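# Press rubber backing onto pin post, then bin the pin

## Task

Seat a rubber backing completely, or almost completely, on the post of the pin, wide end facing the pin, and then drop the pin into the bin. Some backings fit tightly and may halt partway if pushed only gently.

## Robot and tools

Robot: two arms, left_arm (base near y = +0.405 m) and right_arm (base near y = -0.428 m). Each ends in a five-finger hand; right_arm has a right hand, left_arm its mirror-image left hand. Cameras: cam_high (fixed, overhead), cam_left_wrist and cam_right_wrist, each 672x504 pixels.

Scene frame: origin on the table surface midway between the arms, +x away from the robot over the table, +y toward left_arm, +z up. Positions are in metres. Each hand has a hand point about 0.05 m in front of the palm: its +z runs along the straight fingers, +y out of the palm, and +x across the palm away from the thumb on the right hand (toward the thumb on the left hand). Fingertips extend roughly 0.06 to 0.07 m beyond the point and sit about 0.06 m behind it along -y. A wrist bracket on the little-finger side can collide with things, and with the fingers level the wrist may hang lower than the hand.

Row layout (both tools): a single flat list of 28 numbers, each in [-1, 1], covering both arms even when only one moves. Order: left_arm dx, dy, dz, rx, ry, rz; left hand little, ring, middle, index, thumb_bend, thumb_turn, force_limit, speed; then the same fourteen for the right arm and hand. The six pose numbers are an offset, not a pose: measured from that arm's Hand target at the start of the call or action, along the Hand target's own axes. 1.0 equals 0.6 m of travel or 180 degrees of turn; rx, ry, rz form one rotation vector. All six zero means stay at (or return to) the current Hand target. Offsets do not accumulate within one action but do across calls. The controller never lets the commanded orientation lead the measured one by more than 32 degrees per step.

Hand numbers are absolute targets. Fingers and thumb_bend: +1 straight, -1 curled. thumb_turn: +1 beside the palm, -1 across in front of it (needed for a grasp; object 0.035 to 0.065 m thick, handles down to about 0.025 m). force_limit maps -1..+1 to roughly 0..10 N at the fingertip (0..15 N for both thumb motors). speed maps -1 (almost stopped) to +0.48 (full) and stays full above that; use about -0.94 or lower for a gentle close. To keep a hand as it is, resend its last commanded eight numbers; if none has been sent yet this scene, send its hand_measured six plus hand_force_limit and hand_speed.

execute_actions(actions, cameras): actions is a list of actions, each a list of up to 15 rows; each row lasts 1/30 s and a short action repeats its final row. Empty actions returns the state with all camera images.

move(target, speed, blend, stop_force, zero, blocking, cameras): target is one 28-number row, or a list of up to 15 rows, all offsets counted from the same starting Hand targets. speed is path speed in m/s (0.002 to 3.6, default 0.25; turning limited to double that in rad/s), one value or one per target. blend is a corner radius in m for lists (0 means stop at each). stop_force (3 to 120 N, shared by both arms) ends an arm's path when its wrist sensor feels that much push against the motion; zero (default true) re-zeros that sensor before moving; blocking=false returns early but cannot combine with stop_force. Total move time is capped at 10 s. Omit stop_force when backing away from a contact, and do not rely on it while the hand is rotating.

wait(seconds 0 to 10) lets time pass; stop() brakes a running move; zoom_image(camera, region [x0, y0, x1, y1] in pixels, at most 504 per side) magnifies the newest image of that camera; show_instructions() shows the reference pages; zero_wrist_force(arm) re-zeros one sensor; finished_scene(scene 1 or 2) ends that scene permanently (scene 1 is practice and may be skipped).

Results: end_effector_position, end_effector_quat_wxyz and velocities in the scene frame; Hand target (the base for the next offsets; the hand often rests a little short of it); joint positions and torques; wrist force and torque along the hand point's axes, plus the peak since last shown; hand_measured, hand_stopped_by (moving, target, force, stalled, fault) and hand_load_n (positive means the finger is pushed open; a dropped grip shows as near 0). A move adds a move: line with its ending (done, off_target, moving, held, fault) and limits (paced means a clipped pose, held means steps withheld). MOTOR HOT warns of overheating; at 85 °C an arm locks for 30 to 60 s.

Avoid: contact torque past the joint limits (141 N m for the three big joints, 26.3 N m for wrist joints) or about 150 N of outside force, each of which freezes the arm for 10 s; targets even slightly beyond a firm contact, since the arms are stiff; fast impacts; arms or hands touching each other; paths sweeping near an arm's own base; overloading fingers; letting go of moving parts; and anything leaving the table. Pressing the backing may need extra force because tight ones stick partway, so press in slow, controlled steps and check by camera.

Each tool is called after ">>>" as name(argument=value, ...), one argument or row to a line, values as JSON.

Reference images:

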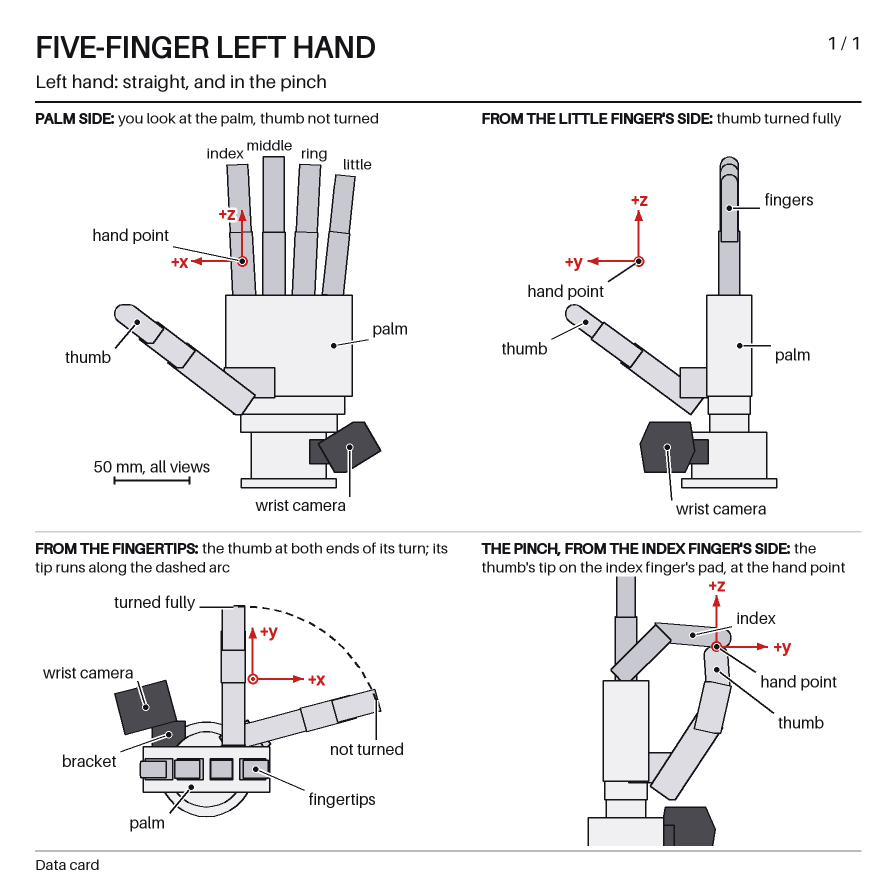

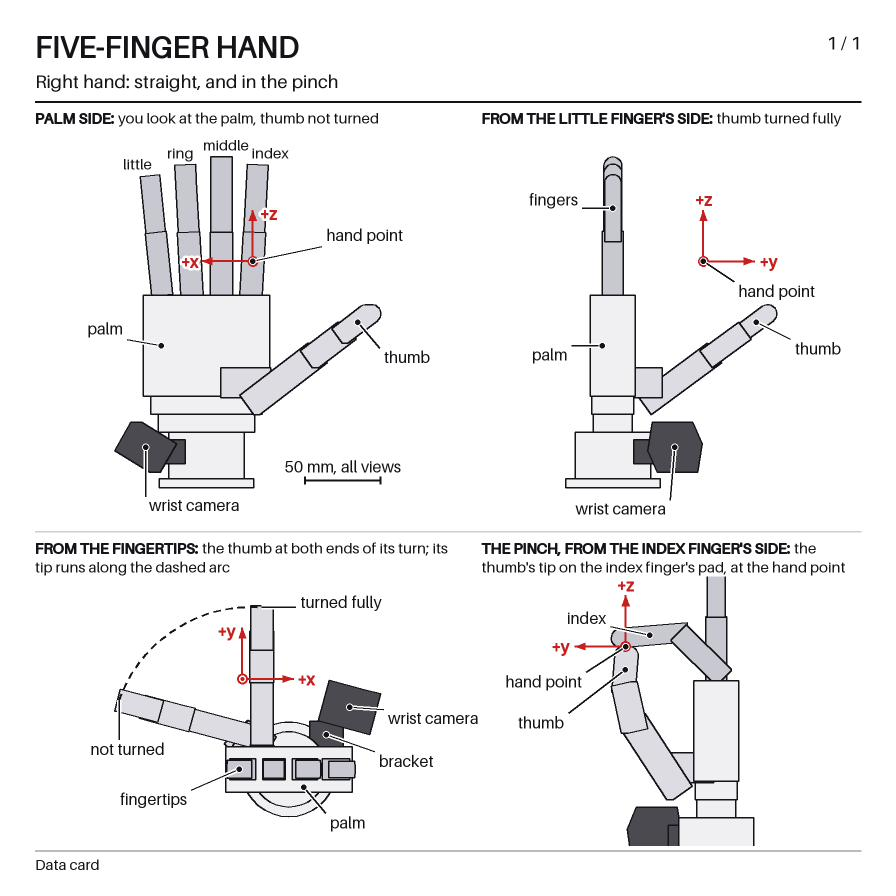

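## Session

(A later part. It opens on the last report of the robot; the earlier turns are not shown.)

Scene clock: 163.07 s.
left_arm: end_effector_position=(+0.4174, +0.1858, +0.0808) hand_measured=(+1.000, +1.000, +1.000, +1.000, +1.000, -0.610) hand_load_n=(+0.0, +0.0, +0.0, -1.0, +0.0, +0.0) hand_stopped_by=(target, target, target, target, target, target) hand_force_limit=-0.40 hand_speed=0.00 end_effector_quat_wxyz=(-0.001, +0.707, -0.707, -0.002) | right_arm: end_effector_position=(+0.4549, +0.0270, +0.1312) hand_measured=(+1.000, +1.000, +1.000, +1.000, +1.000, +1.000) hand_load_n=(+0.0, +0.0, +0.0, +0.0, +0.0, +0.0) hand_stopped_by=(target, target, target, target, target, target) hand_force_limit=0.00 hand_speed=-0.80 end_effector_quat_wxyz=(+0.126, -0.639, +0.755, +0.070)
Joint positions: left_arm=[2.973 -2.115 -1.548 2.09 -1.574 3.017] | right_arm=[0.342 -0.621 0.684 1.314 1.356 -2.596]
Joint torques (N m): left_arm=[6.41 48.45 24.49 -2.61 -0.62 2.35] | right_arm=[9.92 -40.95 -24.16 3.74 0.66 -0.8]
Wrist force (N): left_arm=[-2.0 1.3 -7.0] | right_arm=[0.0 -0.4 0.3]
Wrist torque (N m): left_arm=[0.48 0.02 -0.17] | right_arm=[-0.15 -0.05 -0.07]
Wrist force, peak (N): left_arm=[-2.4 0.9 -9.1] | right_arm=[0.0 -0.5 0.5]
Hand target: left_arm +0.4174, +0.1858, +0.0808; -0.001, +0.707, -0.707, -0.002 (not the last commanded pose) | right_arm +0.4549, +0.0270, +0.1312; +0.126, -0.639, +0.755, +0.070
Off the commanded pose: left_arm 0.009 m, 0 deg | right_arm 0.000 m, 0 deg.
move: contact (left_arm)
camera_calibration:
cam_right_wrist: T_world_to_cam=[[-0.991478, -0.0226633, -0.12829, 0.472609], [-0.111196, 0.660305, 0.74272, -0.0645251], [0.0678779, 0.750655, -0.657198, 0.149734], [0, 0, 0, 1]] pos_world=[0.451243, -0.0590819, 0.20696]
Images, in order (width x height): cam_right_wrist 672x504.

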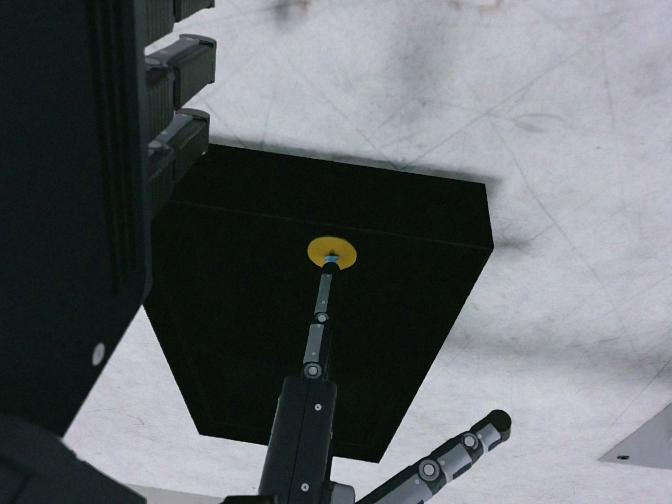

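>>> move(
  target=[0,0,0.013,0,0,0,1,1,1,1,1,-0.61,-0.4,0,0,0,0,0,0,0,1,1,1,1,1,1,0,-0.8],
  speed=0.006,
  stop_force=7,
  cameras=["cam_right_wrist"],
)

>>> zoom_image(
  camera="cam_right_wrist",
  region=[302, 230, 362, 290],
)

Scene clock: 164.87 s.
left_arm: end_effector_position=(+0.4175, +0.1858, +0.0802) hand_measured=(+1.000, +1.000, +1.000, +1.000, +1.000, -0.610) hand_load_n=(+0.0, +0.0, +0.0, -1.5, +0.0, +0.0) hand_stopped_by=(target, target, target, target, target, target) hand_force_limit=-0.40 hand_speed=0.00 end_effector_quat_wxyz=(-0.001, +0.707, -0.707, -0.002) | right_arm: end_effector_position=(+0.4549, +0.0270, +0.1312) hand_measured=(+1.000, +1.000, +1.000, +1.000, +1.000, +1.000) hand_load_n=(+0.0, +0.0, +0.0, +0.0, +0.0, +0.0) hand_stopped_by=(target, target, target, target, target, target) hand_force_limit=0.00 hand_speed=-0.80 end_effector_quat_wxyz=(+0.126, -0.639, +0.755, +0.070)
Joint positions: left_arm=[2.973 -2.116 -1.549 2.092 -1.574 3.017] | right_arm=[0.342 -0.621 0.684 1.314 1.356 -2.596]
Joint torques (N m): left_arm=[5.96 44.65 23.09 -1.8 -0.72 2.38] | right_arm=[9.28 -42.3 -24.54 3.85 0.72 -0.87]
Wrist force (N): left_arm=[-3.0 1.7 -14.4] | right_arm=[-0.1 -0.3 0.2]
Wrist torque (N m): left_arm=[0.90 0.06 -0.23] | right_arm=[-0.12 -0.04 -0.07]
Wrist force, peak (N): left_arm=[-3.1 1.5 -17.6] | right_arm=[0.0 -0.7 0.5]
Hand target: left_arm +0.4175, +0.1858, +0.0802; -0.001, +0.707, -0.707, -0.002 (not the last commanded pose) | right_arm +0.4549, +0.0270, +0.1312; +0.126, -0.639, +0.755, +0.070
Off the commanded pose: left_arm 0.007 m, 0 deg | right_arm 0.000 m, 0 deg.
move: contact (left_arm)
camera_calibration:
cam_right_wrist: T_world_to_cam=[[-0.991478, -0.0226633, -0.12829, 0.472609], [-0.111196, 0.660305, 0.74272, -0.0645251], [0.0678779, 0.750655, -0.657198, 0.149734], [0, 0, 0, 1]] pos_world=[0.451243, -0.0590819, 0.20696]
Images, in order (width x height): cam_right_wrist 672x504.

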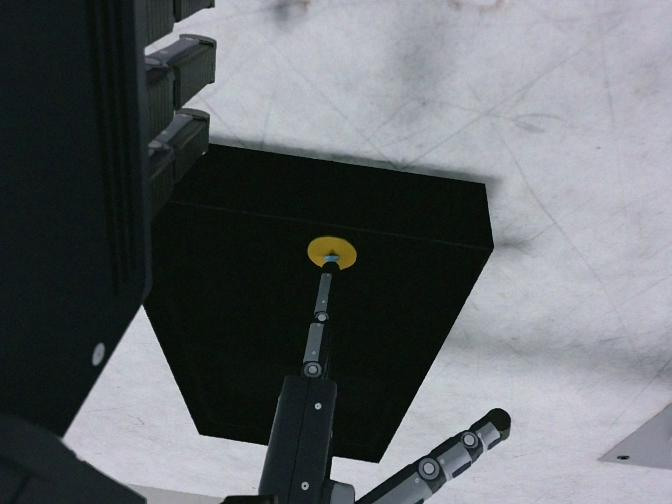

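Scaled by 8.400 from the camera's 672x504 image, which has a finer 960x720 frame.

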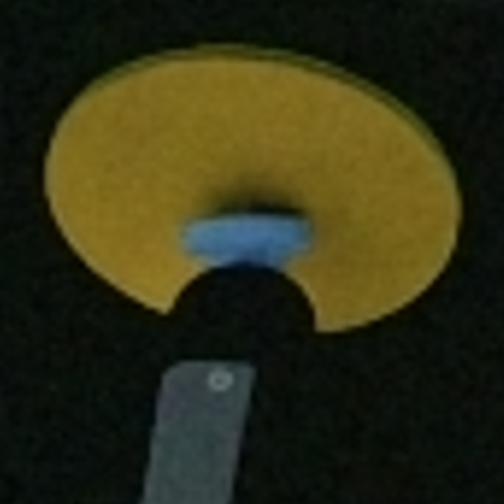

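>>> move(
  target=[
    [0,0,-0.0167,0,0,0,1,1,1,1,1,-0.61,-0.4,0,0,0,0,0,0,0,1,1,1,1,1,1,0,-0.8],
    [0.019,0,-0.0167,0,0,0,1,1,1,1,1,-0.61,-0.4,0,0,0,0,0,0,0,1,1,1,1,1,1,0,-0.8],
  ],
  speed=0.03,
  cameras=["cam_left_wrist","cam_right_wrist"],
)

>>> zoom_image(
  camera="cam_right_wrist",
  region=[302, 230, 362, 290],
)

>>> zoom_image(
  camera="cam_left_wrist",
  region=[400, 30, 550, 180],
)

Scene clock: 168.67 s.
left_arm: end_effector_position=(+0.4175, +0.1745, +0.0901) hand_measured=(+1.000, +1.000, +1.000, +1.000, +1.000, -0.610) hand_load_n=(+0.0, +0.0, +0.0, +0.0, +0.0, +0.0) hand_stopped_by=(target, target, target, target, target, target) hand_force_limit=-0.40 hand_speed=0.00 end_effector_quat_wxyz=(-0.001, +0.707, -0.707, -0.002) | right_arm: end_effector_position=(+0.4549, +0.0270, +0.1312) hand_measured=(+1.000, +1.000, +1.000, +1.000, +1.000, +1.000) hand_load_n=(+0.0, +0.0, +0.0, +0.0, -0.5, +0.0) hand_stopped_by=(target, target, target, target, target, target) hand_force_limit=0.00 hand_speed=-0.80 end_effector_quat_wxyz=(+0.126, -0.639, +0.755, +0.070)
Joint positions: left_arm=[2.949 -2.114 -1.522 2.064 -1.574 2.993] | right_arm=[0.342 -0.621 0.684 1.314 1.356 -2.596]
Joint torques (N m): left_arm=[-10.34 23.81 26.57 -3.42 -0.17 -2.32] | right_arm=[10.14 -42.04 -25.04 3.73 0.61 -0.87]
Wrist force (N): left_arm=[-0.3 0.7 0.7] | right_arm=[0.2 -0.3 0.2]
Wrist torque (N m): left_arm=[0.05 0.11 0.07] | right_arm=[-0.12 -0.08 -0.06]
Wrist force, peak (N): left_arm=[-2.6 1.8 -14.8] | right_arm=[0.0 -0.7 0.4]
Hand target: left_arm +0.4175, +0.1743, +0.0901; -0.001, +0.707, -0.707, -0.002 | right_arm +0.4549, +0.0270, +0.1312; +0.126, -0.639, +0.755, +0.070
Off the commanded pose: left_arm 0.000 m, 0 deg | right_arm 0.000 m, 0 deg.
move: done
camera_calibration:
cam_left_wrist: T_world_to_cam=[[0.961791, -0.268795, 0.0520255, -0.367356], [-0.256009, -0.815612, 0.518879, 0.202167], [-0.0970394, -0.512373, -0.853263, 0.324096], [0, 0, 0, 1]] pos_world=[0.436527, 0.232204, 0.190751]
cam_right_wrist: T_world_to_cam=[[-0.991478, -0.0226633, -0.12829, 0.472609], [-0.111196, 0.660305, 0.74272, -0.0645251], [0.0678779, 0.750655, -0.657198, 0.149734], [0, 0, 0, 1]] pos_world=[0.451243, -0.0590819, 0.20696]
Images, in order (width x height): cam_left_wrist 672x504, cam_right_wrist 672x504.

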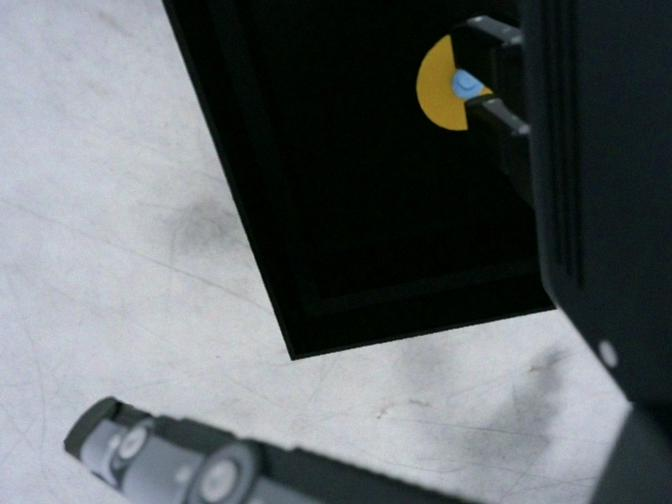

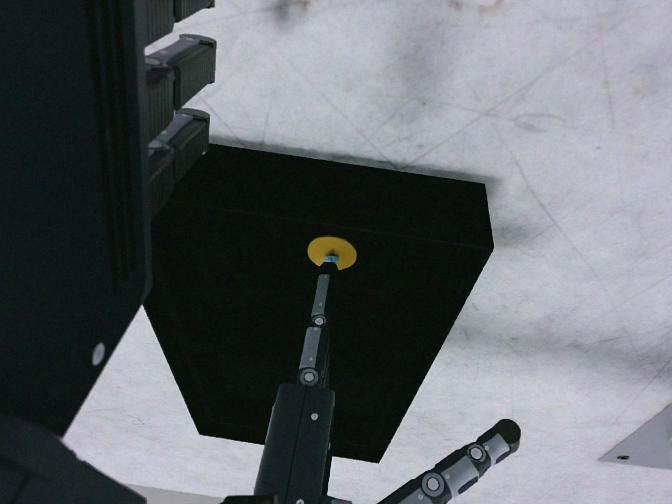

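Scaled by 8.400 from the camera's 672x504 image, which has a finer 960x720 frame.

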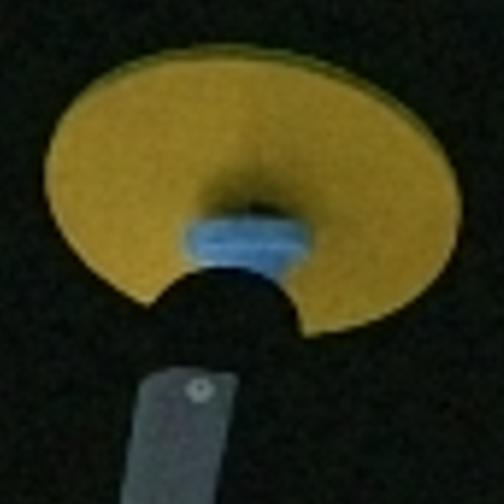

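Scaled by 3.360 from the camera's 672x504 image, which has a finer 960x720 frame.

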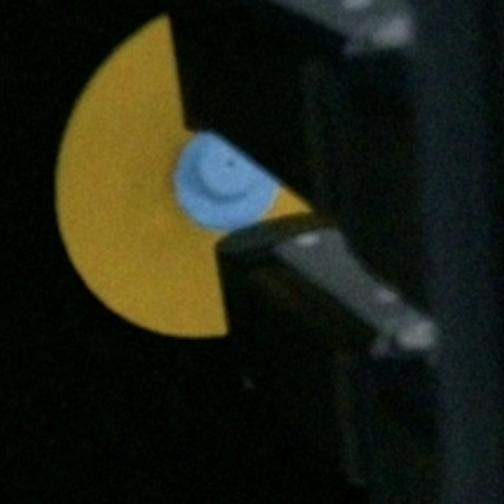

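>>> move(
  target=[
    [0.0012,0,0,0,0,0,1,1,1,1,1,-0.61,-0.4,0,0,0,0,0,0,0,1,1,1,1,1,1,0,-0.8],
    [0.0012,0,0.0233,0,0,0,1,1,1,1,1,-0.61,-0.4,0,0,0,0,0,0,0,1,1,1,1,1,1,0,-0.8],
  ],
  speed=0.006,
  stop_force=6,
  cameras=["cam_left_wrist","cam_right_wrist"],
)

>>> zoom_image(
  camera="cam_right_wrist",
  region=[302, 230, 362, 290],
)

>>> zoom_image(
  camera="cam_left_wrist",
  region=[400, 30, 550, 180],
)

Scene clock: 173.13 s.
left_arm: end_effector_position=(+0.4175, +0.1736, +0.0774) hand_measured=(+1.000, +1.000, +1.000, +1.000, +1.000, -0.610) hand_load_n=(+0.0, +0.0, +0.0, -0.5, +0.0, +0.0) hand_stopped_by=(target, target, target, target, target, target) hand_force_limit=-0.40 hand_speed=0.00 end_effector_quat_wxyz=(-0.001, +0.707, -0.707, -0.002) | right_arm: end_effector_position=(+0.4549, +0.0270, +0.1312) hand_measured=(+1.000, +1.000, +1.000, +1.000, +1.000, +1.000) hand_load_n=(+0.0, +0.0, +0.0, +0.0, +0.0, +0.0) hand_stopped_by=(target, target, target, target, target, target) hand_force_limit=0.00 hand_speed=-0.80 end_effector_quat_wxyz=(+0.126, -0.639, +0.755, +0.070)
Joint positions: left_arm=[2.947 -2.129 -1.534 2.091 -1.574 2.991] | right_arm=[0.342 -0.621 0.684 1.314 1.356 -2.596]
Joint torques (N m): left_arm=[7.98 49.72 24.83 -3.09 -1.44 0.26] | right_arm=[9.36 -41.49 -25.09 3.66 0.38 -0.86]
Wrist force (N): left_arm=[2.0 0.9 -4.4] | right_arm=[0.1 -0.3 0.3]
Wrist torque (N m): left_arm=[0.33 0.19 0.21] | right_arm=[-0.12 -0.06 -0.06]
Wrist force, peak (N): left_arm=[2.4 0.5 -6.1] | right_arm=[-0.2 -0.5 0.6]
Hand target: left_arm +0.4175, +0.1736, +0.0774; -0.001, +0.707, -0.707, -0.002 (not the last commanded pose) | right_arm +0.4549, +0.0270, +0.1312; +0.126, -0.639, +0.755, +0.070
Off the commanded pose: left_arm 0.001 m, 0 deg | right_arm 0.000 m, 0 deg.
move: contact (left_arm); path passed 1 of 2 targets
camera_calibration:
cam_left_wrist: T_world_to_cam=[[0.961766, -0.268876, 0.0520712, -0.366916], [-0.256107, -0.815613, 0.518831, 0.208074], [-0.0970312, -0.51233, -0.85329, 0.31279], [0, 0, 0, 1]] pos_world=[0.436527, 0.231304, 0.178051]
cam_right_wrist: T_world_to_cam=[[-0.991478, -0.0226633, -0.12829, 0.472609], [-0.111196, 0.660305, 0.74272, -0.0645251], [0.0678779, 0.750655, -0.657198, 0.149734], [0, 0, 0, 1]] pos_world=[0.451243, -0.0590819, 0.20696]
Images, in order (width x height): cam_left_wrist 672x504, cam_right_wrist 672x504.

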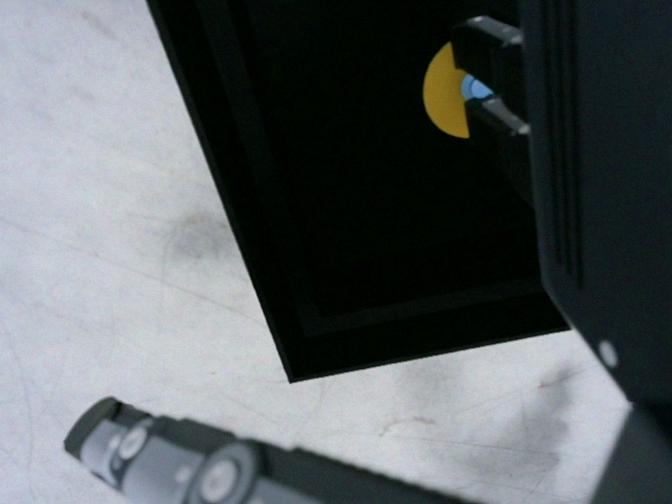

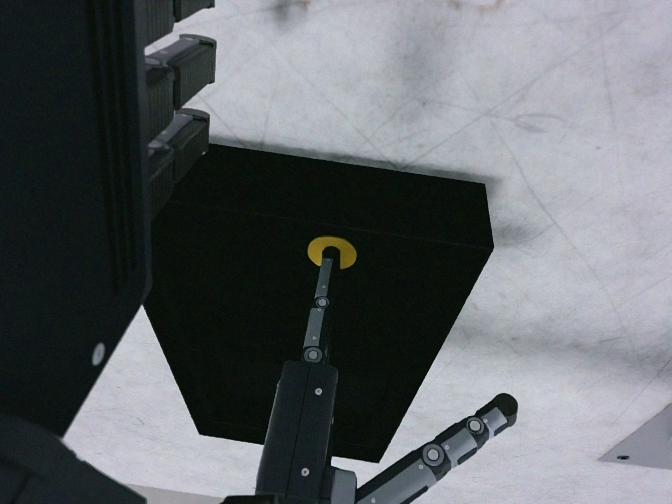

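Scaled by 8.400 from the camera's 672x504 image, which has a finer 960x720 frame.

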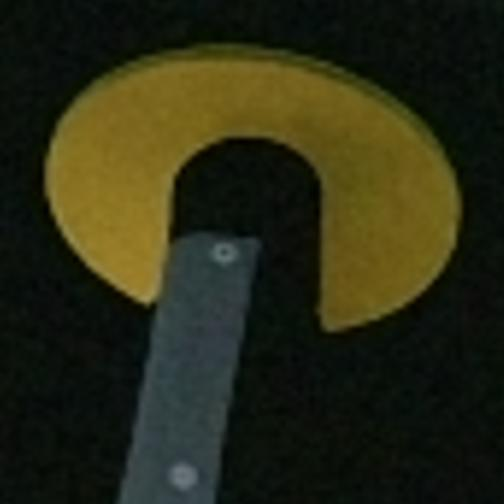

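Scaled by 3.360 from the camera's 672x504 image, which has a finer 960x720 frame.

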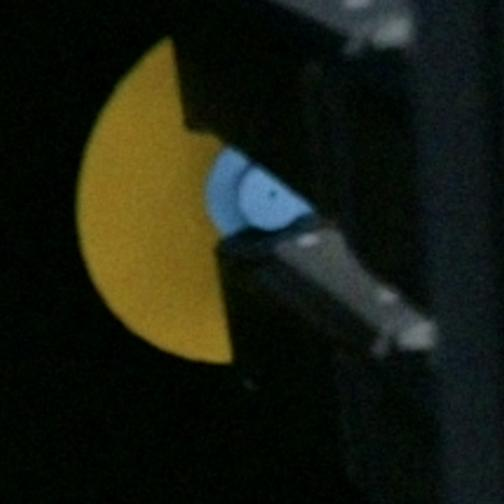

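>>> move(
  target=[0,0,0.01,0,0,0,1,1,1,1,1,-0.61,-0.4,0,0,0,0,0,0,0,1,1,1,1,1,1,0,-0.8],
  speed=0.006,
  stop_force=6,
)

>>> move(
  target=[0,0,-0.05,0,0,0,1,1,1,1,1,-0.61,-0.4,0,0,0,0,0,0,0,1,1,1,1,1,1,0,-0.8],
  speed=0.05,
  cameras=["cam_left_wrist","cam_right_wrist"],
)

>>> zoom_image(
  camera="cam_right_wrist",
  region=[302, 230, 362, 290],
)

>>> zoom_image(
  camera="cam_left_wrist",
  region=[380, 10, 500, 130],
)

Scene clock: 175.07 s.
left_arm: end_effector_position=(+0.4176, +0.1736, +0.0768) hand_measured=(+1.000, +1.000, +1.000, +1.000, +1.000, -0.610) hand_load_n=(+0.0, +0.0, +0.0, -0.5, +0.0, +0.0) hand_stopped_by=(target, target, target, target, target, target) hand_force_limit=-0.40 hand_speed=0.00 end_effector_quat_wxyz=(-0.001, +0.707, -0.707, -0.001) | right_arm: end_effector_position=(+0.4549, +0.0270, +0.1312) hand_measured=(+1.000, +1.000, +1.000, +1.000, +1.000, +1.000) hand_load_n=(+0.5, +0.0, +0.0, +0.0, +0.0, +0.0) hand_stopped_by=(target, target, target, target, target, target) hand_force_limit=0.00 hand_speed=-0.80 end_effector_quat_wxyz=(+0.126, -0.639, +0.755, +0.070)
Joint positions: left_arm=[2.947 -2.13 -1.535 2.092 -1.574 2.991] | right_arm=[0.342 -0.621 0.684 1.314 1.356 -2.596]
Joint torques (N m): left_arm=[8.66 47.01 22.46 -2.65 -1.46 -1.29] | right_arm=[9.69 -41.08 -24.42 3.88 0.42 -0.83]
Wrist force (N): left_arm=[2.6 0.2 -11.4] | right_arm=[0.3 -0.5 0.3]
Wrist torque (N m): left_arm=[0.79 0.15 0.26] | right_arm=[-0.16 -0.09 -0.05]
Wrist force, peak (N): left_arm=[3.1 -0.4 -17.0] | right_arm=[0.1 -0.5 0.6]
Hand target: left_arm +0.4176, +0.1736, +0.0768; -0.001, +0.707, -0.707, -0.001 (not the last commanded pose) | right_arm +0.4549, +0.0270, +0.1312; +0.126, -0.639, +0.755, +0.070
Off the commanded pose: left_arm 0.005 m, 0 deg | right_arm 0.000 m, 0 deg.
move: contact (left_arm)

Scene clock: 176.20 s.
left_arm: end_effector_position=(+0.4176, +0.1735, +0.1066) hand_measured=(+1.000, +1.000, +1.000, +1.000, +1.000, -0.610) hand_load_n=(+0.0, +0.0, +0.0, +0.0, +0.0, +0.0) hand_stopped_by=(target, target, target, target, target, target) hand_force_limit=-0.40 hand_speed=0.00 end_effector_quat_wxyz=(-0.001, +0.707, -0.707, -0.001) | right_arm: end_effector_position=(+0.4549, +0.0270, +0.1312) hand_measured=(+1.000, +1.000, +1.000, +1.000, +1.000, +1.000) hand_load_n=(+0.5, +0.0, +0.0, +0.0, +0.0, +0.0) hand_stopped_by=(target, target, target, target, target, target) hand_force_limit=0.00 hand_speed=-0.80 end_effector_quat_wxyz=(+0.126, -0.639, +0.755, +0.070)
Joint positions: left_arm=[2.947 -2.097 -1.502 2.027 -1.574 2.991] | right_arm=[0.342 -0.621 0.684 1.314 1.356 -2.596]
Joint torques (N m): left_arm=[-9.51 52.94 26.64 -3.64 0.28 -2.37] | right_arm=[9.74 -41.59 -24.88 3.84 0.3 -0.92]
Wrist force (N): left_arm=[-0.2 0.5 0.7] | right_arm=[0.0 -0.4 0.4]
Wrist torque (N m): left_arm=[0.01 0.10 0.08] | right_arm=[-0.14 -0.05 -0.07]
Wrist force, peak (N): left_arm=[2.7 0.1 -11.6] | right_arm=[-0.1 -0.7 0.4]
Hand target: left_arm +0.4176, +0.1735, +0.1068; -0.001, +0.707, -0.707, -0.001 | right_arm +0.4549, +0.0270, +0.1312; +0.126, -0.639, +0.755, +0.070
Off the commanded pose: left_arm 0.000 m, 0 deg | right_arm 0.000 m, 0 deg.
move: done
camera_calibration:
cam_left_wrist: T_world_to_cam=[[0.961752, -0.268842, 0.0525018, -0.36865], [-0.256308, -0.815611, 0.518734, 0.192976], [-0.0966364, -0.51235, -0.853322, 0.337503], [0, 0, 0, 1]] pos_world=[0.436627, 0.231204, 0.207251]
cam_right_wrist: T_world_to_cam=[[-0.991478, -0.0226633, -0.12829, 0.472609], [-0.111196, 0.660305, 0.74272, -0.0645251], [0.0678779, 0.750655, -0.657198, 0.149734], [0, 0, 0, 1]] pos_world=[0.451243, -0.0590819, 0.20696]
Images, in order (width x height): cam_left_wrist 672x504, cam_right_wrist 672x504.

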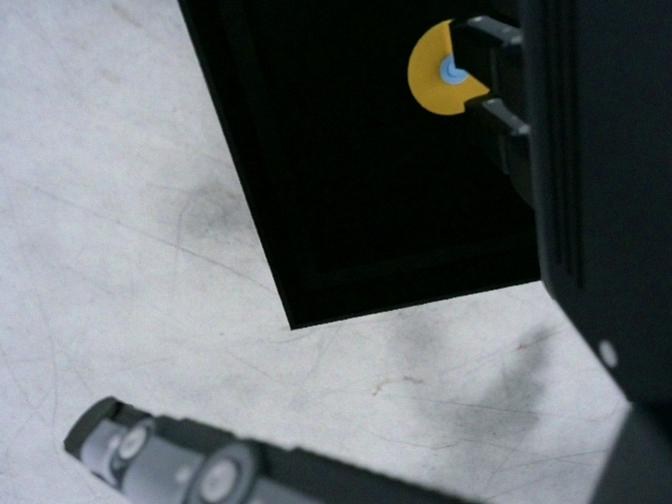

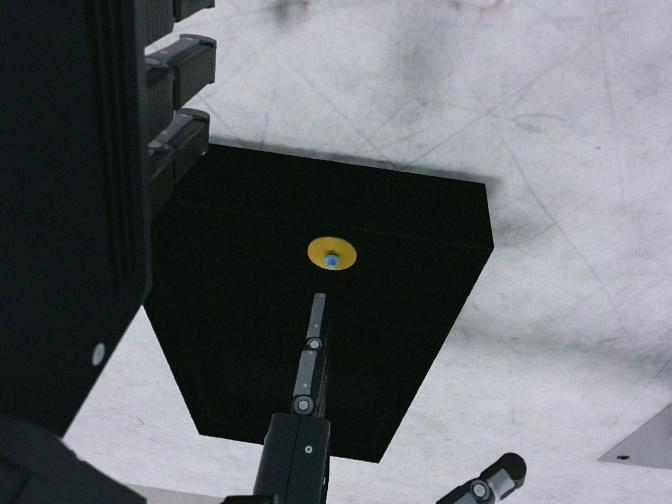

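Scaled by 8.400 from the camera's 672x504 image, which has a finer 960x720 frame.

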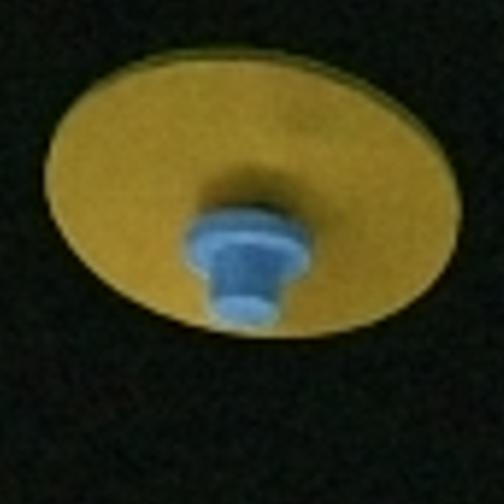

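Scaled by 4.200 from the camera's 672x504 image, which has a finer 960x720 frame.

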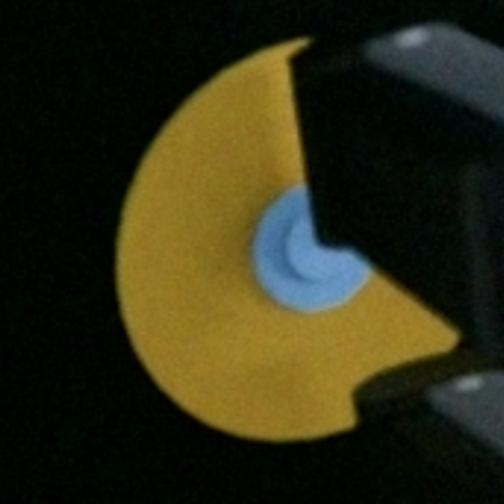

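>>> move(
  target=[
    [-0.0183,0,0,0,0,0,1,1,1,1,1,-0.61,-0.4,0,0,0,0,0,0,0,1,1,1,1,1,1,0,-0.8],
    [-0.0183,0,0.0367,0,0,0,1,1,1,1,1,-0.61,-0.4,0,0,0,0,0,0,0,1,1,1,1,1,1,0,-0.8],
  ],
  speed=[0.04,0.02],
  stop_force=20,
  cameras=["cam_right_wrist"],
)

>>> zoom_image(
  camera="cam_right_wrist",
  region=[302, 230, 362, 290],
)

Scene clock: 180.67 s.
left_arm: end_effector_position=(+0.4176, +0.1846, +0.0848) hand_measured=(+1.000, +1.000, +1.000, +1.000, +1.000, -0.610) hand_load_n=(+0.0, +0.0, +0.0, +0.0, +0.0, +0.0) hand_stopped_by=(target, target, target, target, target, target) hand_force_limit=-0.40 hand_speed=0.00 end_effector_quat_wxyz=(-0.001, +0.707, -0.707, -0.001) | right_arm: end_effector_position=(+0.4549, +0.0270, +0.1312) hand_measured=(+1.000, +1.000, +1.000, +1.000, +1.000, +1.000) hand_load_n=(+0.0, +0.5, +0.0, +0.0, +0.0, +0.0) hand_stopped_by=(target, target, target, target, target, target) hand_force_limit=0.00 hand_speed=-0.80 end_effector_quat_wxyz=(+0.126, -0.639, +0.755, +0.070)
Joint positions: left_arm=[2.971 -2.111 -1.542 2.081 -1.574 3.014] | right_arm=[0.342 -0.621 0.684 1.314 1.356 -2.596]
Joint torques (N m): left_arm=[9.1 23.63 4.57 -0.89 0.93 2.51] | right_arm=[9.72 -41.2 -24.82 3.85 0.33 -0.86]
Wrist force (N): left_arm=[-0.2 0.7 0.8] | right_arm=[0.1 -0.3 0.3]
Wrist torque (N m): left_arm=[0.03 0.09 -0.06] | right_arm=[-0.14 -0.07 -0.06]
Wrist force, peak (N): left_arm=[-0.5 0.7 0.8] | right_arm=[0.2 -0.7 0.5]
Hand target: left_arm +0.4176, +0.1846, +0.0848; -0.001, +0.707, -0.707, -0.001 | right_arm +0.4549, +0.0270, +0.1312; +0.126, -0.639, +0.755, +0.070
Off the commanded pose: left_arm 0.000 m, 0 deg | right_arm 0.000 m, 0 deg.
move: done
camera_calibration:
cam_right_wrist: T_world_to_cam=[[-0.991478, -0.0226633, -0.12829, 0.472609], [-0.111196, 0.660305, 0.74272, -0.0645251], [0.0678779, 0.750655, -0.657198, 0.149734], [0, 0, 0, 1]] pos_world=[0.451243, -0.0590819, 0.20696]
Images, in order (width x height): cam_right_wrist 672x504.

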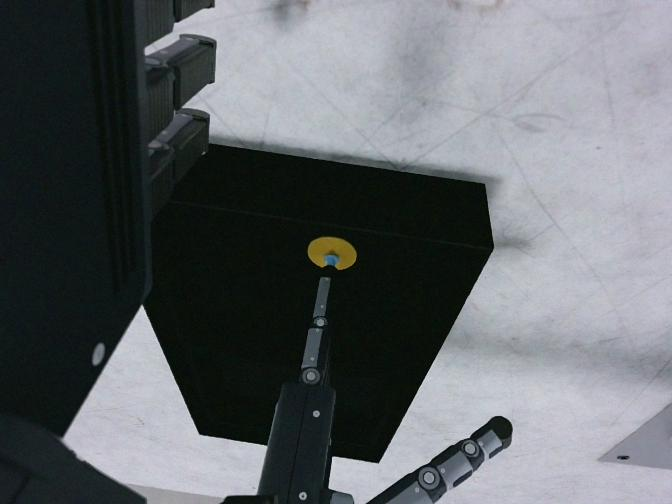

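Scaled by 8.400 from the camera's 672x504 image, which has a finer 960x720 frame.

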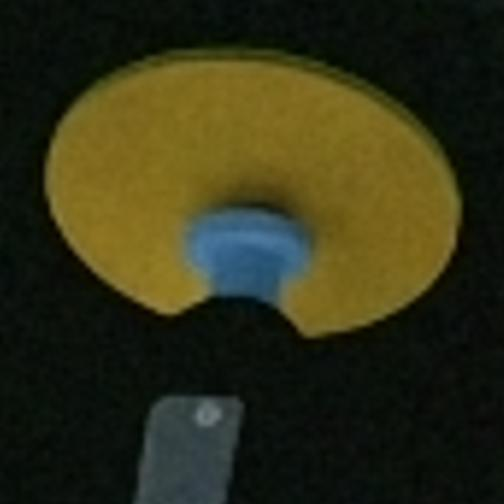

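>>> move(
  target=[0,0,0.018,0,0,0,1,1,1,1,1,-0.61,-0.4,0,0,0,0,0,0,0,1,1,1,1,1,1,0,-0.8],
  speed=0.008,
  stop_force=8,
  cameras=["cam_right_wrist"],
)

>>> zoom_image(
  camera="cam_right_wrist",
  region=[302, 230, 362, 290],
)

Scene clock: 182.67 s.
left_arm: end_effector_position=(+0.4176, +0.1846, +0.0811) hand_measured=(+1.000, +1.000, +1.000, +1.000, +1.000, -0.610) hand_load_n=(+0.0, +0.0, +0.0, -1.0, +0.0, +0.0) hand_stopped_by=(target, target, target, target, target, target) hand_force_limit=-0.40 hand_speed=0.00 end_effector_quat_wxyz=(-0.001, +0.707, -0.707, -0.001) | right_arm: end_effector_position=(+0.4549, +0.0270, +0.1312) hand_measured=(+1.000, +1.000, +1.000, +1.000, +1.000, +1.000) hand_load_n=(+0.0, +0.0, +0.0, +0.0, +0.0, +0.0) hand_stopped_by=(target, target, target, target, target, target) hand_force_limit=0.00 hand_speed=-0.80 end_effector_quat_wxyz=(+0.126, -0.639, +0.755, +0.070)
Joint positions: left_arm=[2.971 -2.115 -1.546 2.089 -1.574 3.014] | right_arm=[0.342 -0.621 0.684 1.314 1.356 -2.596]
Joint torques (N m): left_arm=[4.84 48.21 24.83 -2.56 0.87 2.44] | right_arm=[10.08 -41.43 -23.93 3.79 0.24 -0.79]
Wrist force (N): left_arm=[-1.9 1.2 -7.4] | right_arm=[0.1 -0.4 0.4]
Wrist torque (N m): left_arm=[0.47 0.06 -0.16] | right_arm=[-0.15 -0.07 -0.06]
Wrist force, peak (N): left_arm=[-2.8 1.5 -10.5] | right_arm=[0.3 -0.7 0.2]
Hand target: left_arm +0.4176, +0.1846, +0.0811; -0.001, +0.707, -0.707, -0.001 (not the last commanded pose) | right_arm +0.4549, +0.0270, +0.1312; +0.126, -0.639, +0.755, +0.070
Off the commanded pose: left_arm 0.007 m, 0 deg | right_arm 0.000 m, 0 deg.
move: contact (left_arm)
camera_calibration:
cam_right_wrist: T_world_to_cam=[[-0.991478, -0.0226633, -0.12829, 0.472609], [-0.111196, 0.660305, 0.74272, -0.0645251], [0.0678779, 0.750655, -0.657198, 0.149734], [0, 0, 0, 1]] pos_world=[0.451243, -0.0590819, 0.20696]
Images, in order (width x height): cam_right_wrist 672x504.

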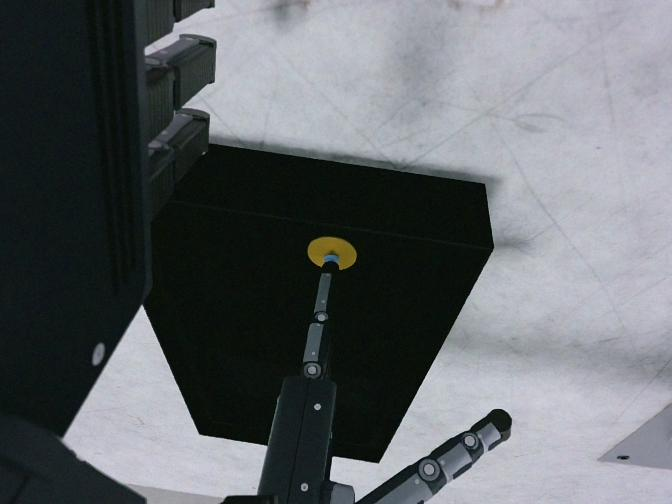

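Scaled by 8.400 from the camera's 672x504 image, which has a finer 960x720 frame.

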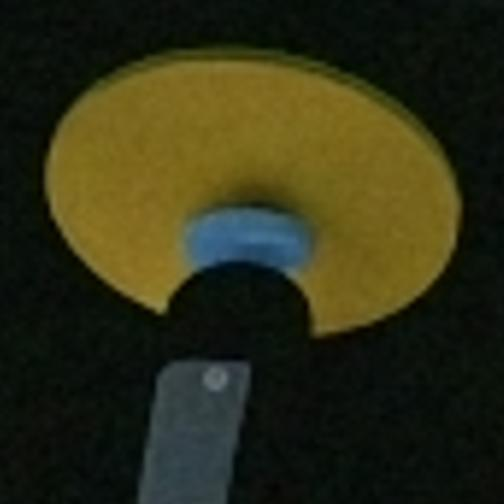

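>>> move(
  target=[0,0,0.012,0,0,0,1,1,1,1,1,-0.61,-0.4,0,0,0,0,0,0,0,1,1,1,1,1,1,0,-0.8],
  speed=0.008,
  stop_force=12,
  cameras=["cam_right_wrist"],
)

>>> zoom_image(
  camera="cam_right_wrist",
  region=[302, 230, 362, 290],
)

Scene clock: 184.43 s.
left_arm: end_effector_position=(+0.4176, +0.1846, +0.0795) hand_measured=(+1.000, +1.000, +1.000, +1.000, +1.000, -0.610) hand_load_n=(+0.0, +0.0, +0.0, -1.0, +0.0, +0.0) hand_stopped_by=(target, target, target, target, target, target) hand_force_limit=-0.40 hand_speed=0.00 end_effector_quat_wxyz=(-0.001, +0.707, -0.707, -0.001) | right_arm: end_effector_position=(+0.4549, +0.0270, +0.1312) hand_measured=(+1.000, +1.000, +1.000, +1.000, +1.000, +1.000) hand_load_n=(+0.0, +0.0, +0.0, +0.0, +0.0, +0.0) hand_stopped_by=(target, target, target, target, target, target) hand_force_limit=0.00 hand_speed=-0.80 end_effector_quat_wxyz=(+0.126, -0.639, +0.755, +0.070)
Joint positions: left_arm=[2.971 -2.117 -1.548 2.093 -1.574 3.014] | right_arm=[0.342 -0.621 0.684 1.314 1.356 -2.596]
Joint torques (N m): left_arm=[4.65 42.72 21.88 -1.43 0.75 2.2] | right_arm=[9.67 -42.03 -24.7 3.64 0.24 -0.99]
Wrist force (N): left_arm=[-2.9 1.3 -18.5] | right_arm=[-0.1 -0.4 0.4]
Wrist torque (N m): left_arm=[1.14 0.08 -0.21] | right_arm=[-0.14 -0.03 -0.08]
Wrist force, peak (N): left_arm=[-2.8 1.2 -23.3] | right_arm=[-0.2 -0.4 0.7]
Hand target: left_arm +0.4176, +0.1846, +0.0795; -0.001, +0.707, -0.707, -0.001 (not the last commanded pose) | right_arm +0.4549, +0.0270, +0.1312; +0.126, -0.639, +0.755, +0.070
Off the commanded pose: left_arm 0.006 m, 0 deg | right_arm 0.000 m, 0 deg.
move: contact (left_arm)
camera_calibration:
cam_right_wrist: T_world_to_cam=[[-0.991478, -0.0226633, -0.12829, 0.472609], [-0.111196, 0.660305, 0.74272, -0.0645251], [0.0678779, 0.750655, -0.657198, 0.149734], [0, 0, 0, 1]] pos_world=[0.451243, -0.0590819, 0.20696]
Images, in order (width x height): cam_right_wrist 672x504.

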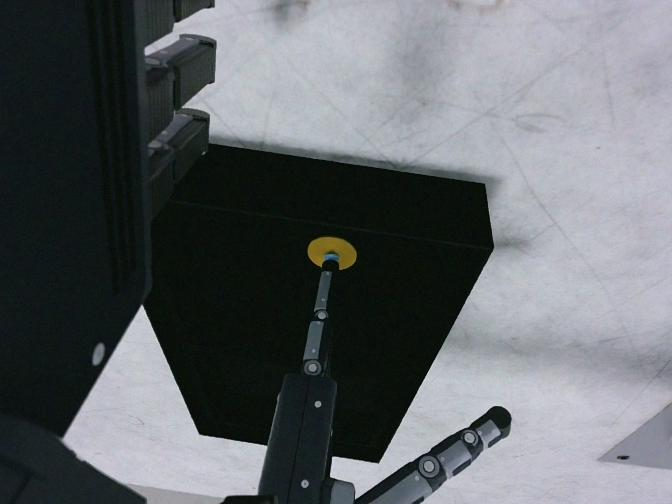

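Scaled by 8.400 from the camera's 672x504 image, which has a finer 960x720 frame.

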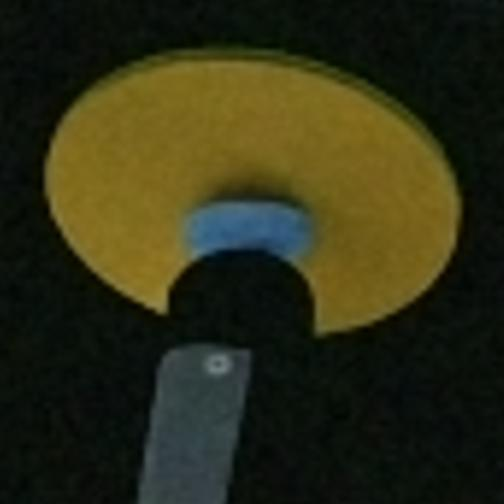

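>>> move(
  target=[0,0,0.012,0,0,0,1,1,1,1,1,-0.61,-0.4,0,0,0,0,0,0,0,1,1,1,1,1,1,0,-0.8],
  speed=0.006,
  stop_force=8,
  cameras=["cam_right_wrist"],
)

>>> zoom_image(
  camera="cam_right_wrist",
  region=[302, 230, 362, 290],
)

Scene clock: 186.40 s.
left_arm: end_effector_position=(+0.4178, +0.1845, +0.0790) hand_measured=(+1.000, +1.000, +1.000, +1.000, +1.000, -0.610) hand_load_n=(+0.0, +0.0, +0.0, -1.5, +0.0, +0.0) hand_stopped_by=(target, target, target, target, target, target) hand_force_limit=-0.40 hand_speed=0.00 end_effector_quat_wxyz=(-0.001, +0.707, -0.707, -0.001) | right_arm: end_effector_position=(+0.4549, +0.0270, +0.1312) hand_measured=(+1.000, +1.000, +1.000, +1.000, +1.000, +1.000) hand_load_n=(+0.0, +0.0, +0.0, +0.0, +0.0, +0.0) hand_stopped_by=(target, target, target, target, target, target) hand_force_limit=0.00 hand_speed=-0.80 end_effector_quat_wxyz=(+0.126, -0.639, +0.755, +0.070)
Joint positions: left_arm=[2.971 -2.118 -1.548 2.094 -1.574 3.014] | right_arm=[0.342 -0.621 0.684 1.314 1.356 -2.596]
Joint torques (N m): left_arm=[4 39.67 19.92 -0.76 -2.08 1.79] | right_arm=[9.9 -41.58 -24.5 3.76 0.18 -0.84]
Wrist force (N): left_arm=[-1.5 1.5 -25.9] | right_arm=[0.2 -0.2 0.2]
Wrist torque (N m): left_arm=[1.58 0.16 -0.13] | right_arm=[-0.10 -0.07 -0.06]
Wrist force, peak (N): left_arm=[-1.6 1.4 -30.3] | right_arm=[0.1 -0.8 0.3]
Hand target: left_arm +0.4178, +0.1845, +0.0790; -0.001, +0.707, -0.707, -0.001 (not the last commanded pose) | right_arm +0.4549, +0.0270, +0.1312; +0.126, -0.639, +0.755, +0.070
Off the commanded pose: left_arm 0.007 m, 0 deg | right_arm 0.000 m, 0 deg.
move: contact (left_arm)
camera_calibration:
cam_right_wrist: T_world_to_cam=[[-0.991478, -0.0226633, -0.12829, 0.472609], [-0.111196, 0.660305, 0.74272, -0.0645251], [0.0678779, 0.750655, -0.657198, 0.149734], [0, 0, 0, 1]] pos_world=[0.451243, -0.0590819, 0.20696]
Images, in order (width x height): cam_right_wrist 672x504.

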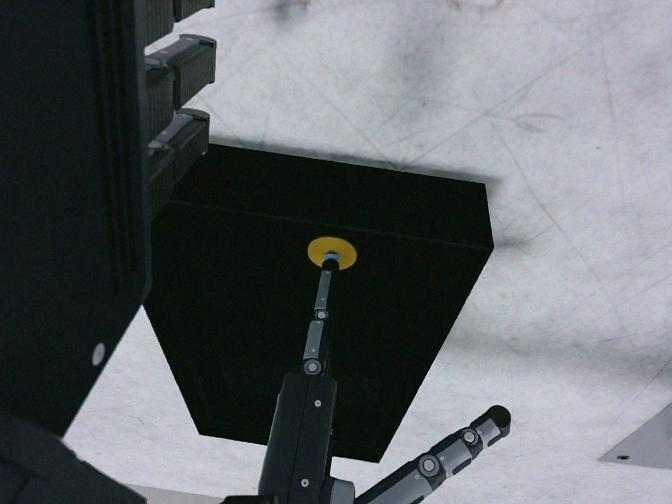

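Scaled by 8.400 from the camera's 672x504 image, which has a finer 960x720 frame.

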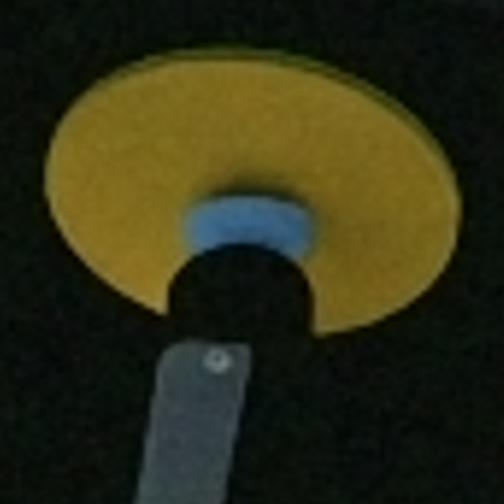

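>>> move(
  target=[
    [0,0,-0.0083,0,0,0,1,1,1,1,1,-0.61,-0.4,0,0,0,0,0,0,0,1,1,1,1,1,1,0,-0.8],
    [0.0167,0,-0.05,0,0,0,1,1,1,1,1,-0.61,-0.4,0,0,0,0,0,0,0,1,1,1,1,1,1,0,-0.8],
  ],
  speed=0.05,
  cameras=["cam_left_wrist","cam_right_wrist"],
)

>>> zoom_image(
  camera="cam_right_wrist",
  region=[302, 230, 362, 290],
)

>>> zoom_image(
  camera="cam_left_wrist",
  region=[380, 10, 500, 130],
)

Scene clock: 188.50 s.
left_arm: end_effector_position=(+0.4178, +0.1745, +0.1088) hand_measured=(+1.000, +1.000, +1.000, +1.000, +1.000, -0.610) hand_load_n=(+0.0, +0.0, +0.0, +0.0, +0.0, +0.0) hand_stopped_by=(target, target, target, target, target, target) hand_force_limit=-0.40 hand_speed=0.00 end_effector_quat_wxyz=(-0.001, +0.707, -0.707, -0.001) | right_arm: end_effector_position=(+0.4549, +0.0270, +0.1312) hand_measured=(+1.000, +1.000, +1.000, +1.000, +1.000, +1.000) hand_load_n=(+0.0, +0.0, +0.0, +0.0, +0.0, +0.0) hand_stopped_by=(target, target, target, target, target, target) hand_force_limit=0.00 hand_speed=-0.80 end_effector_quat_wxyz=(+0.126, -0.639, +0.755, +0.070)
Joint positions: left_arm=[2.949 -2.093 -1.501 2.023 -1.574 2.993] | right_arm=[0.342 -0.621 0.684 1.314 1.356 -2.596]
Joint torques (N m): left_arm=[-8.85 51.69 26.56 -3.52 -1.44 -2.33] | right_arm=[9.02 -41.64 -23.54 3.65 0.29 -0.85]
Wrist force (N): left_arm=[-0.2 0.6 0.4] | right_arm=[0.2 -0.4 0.2]
Wrist torque (N m): left_arm=[0.04 0.09 0.08] | right_arm=[-0.14 -0.06 -0.06]
Wrist force, peak (N): left_arm=[-1.3 1.6 -25.9] | right_arm=[-0.2 -0.7 0.4]
Hand target: left_arm +0.4178, +0.1744, +0.1090; -0.001, +0.707, -0.707, -0.001 | right_arm +0.4549, +0.0270, +0.1312; +0.126, -0.639, +0.755, +0.070
Off the commanded pose: left_arm 0.000 m, 0 deg | right_arm 0.000 m, 0 deg.
move: done
camera_calibration:
cam_left_wrist: T_world_to_cam=[[0.961715, -0.268812, 0.0533385, -0.368758], [-0.256713, -0.815505, 0.5187, 0.192835], [-0.0959353, -0.512534, -0.853291, 0.339633], [0, 0, 0, 1]] pos_world=[0.436726, 0.232204, 0.209451]
cam_right_wrist: T_world_to_cam=[[-0.991478, -0.0226633, -0.12829, 0.472609], [-0.111196, 0.660305, 0.74272, -0.0645251], [0.0678779, 0.750655, -0.657198, 0.149734], [0, 0, 0, 1]] pos_world=[0.451243, -0.0590819, 0.20696]
Images, in order (width x height): cam_left_wrist 672x504, cam_right_wrist 672x504.

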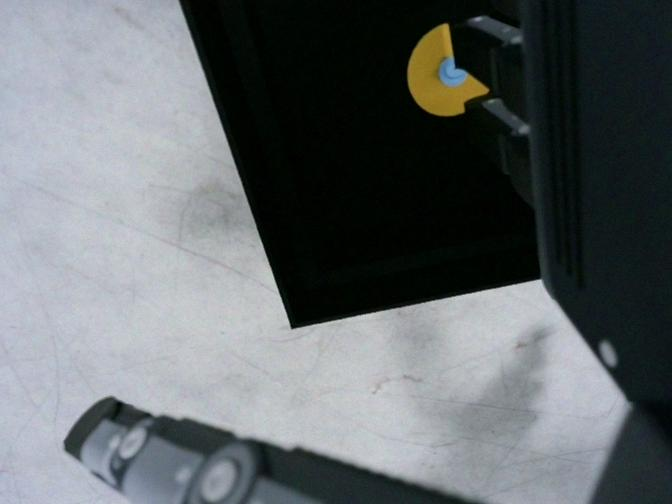

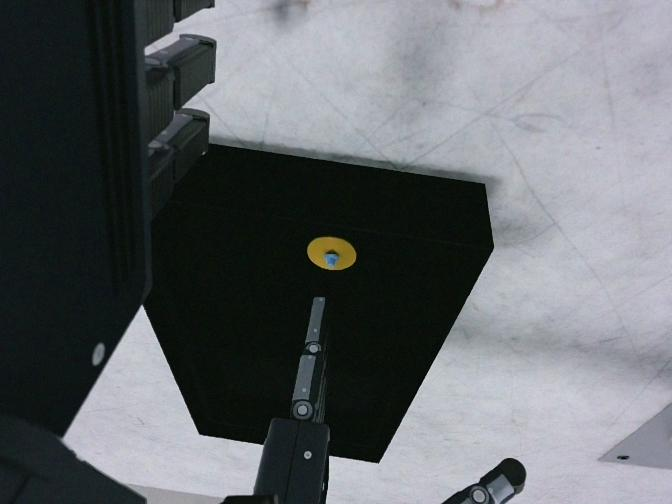

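Scaled by 8.400 from the camera's 672x504 image, which has a finer 960x720 frame.

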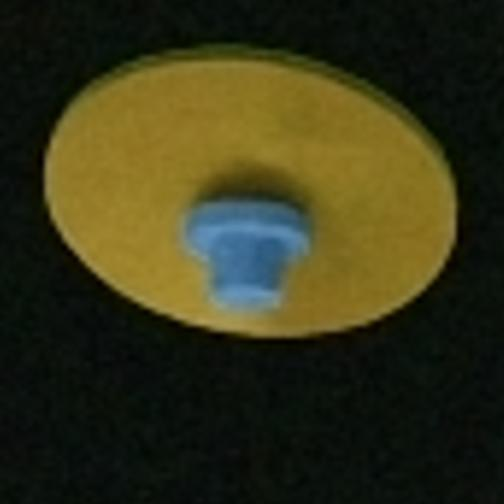

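Scaled by 4.200 from the camera's 672x504 image, which has a finer 960x720 frame.

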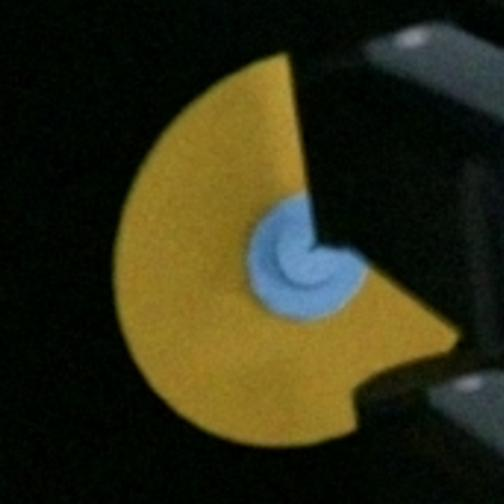

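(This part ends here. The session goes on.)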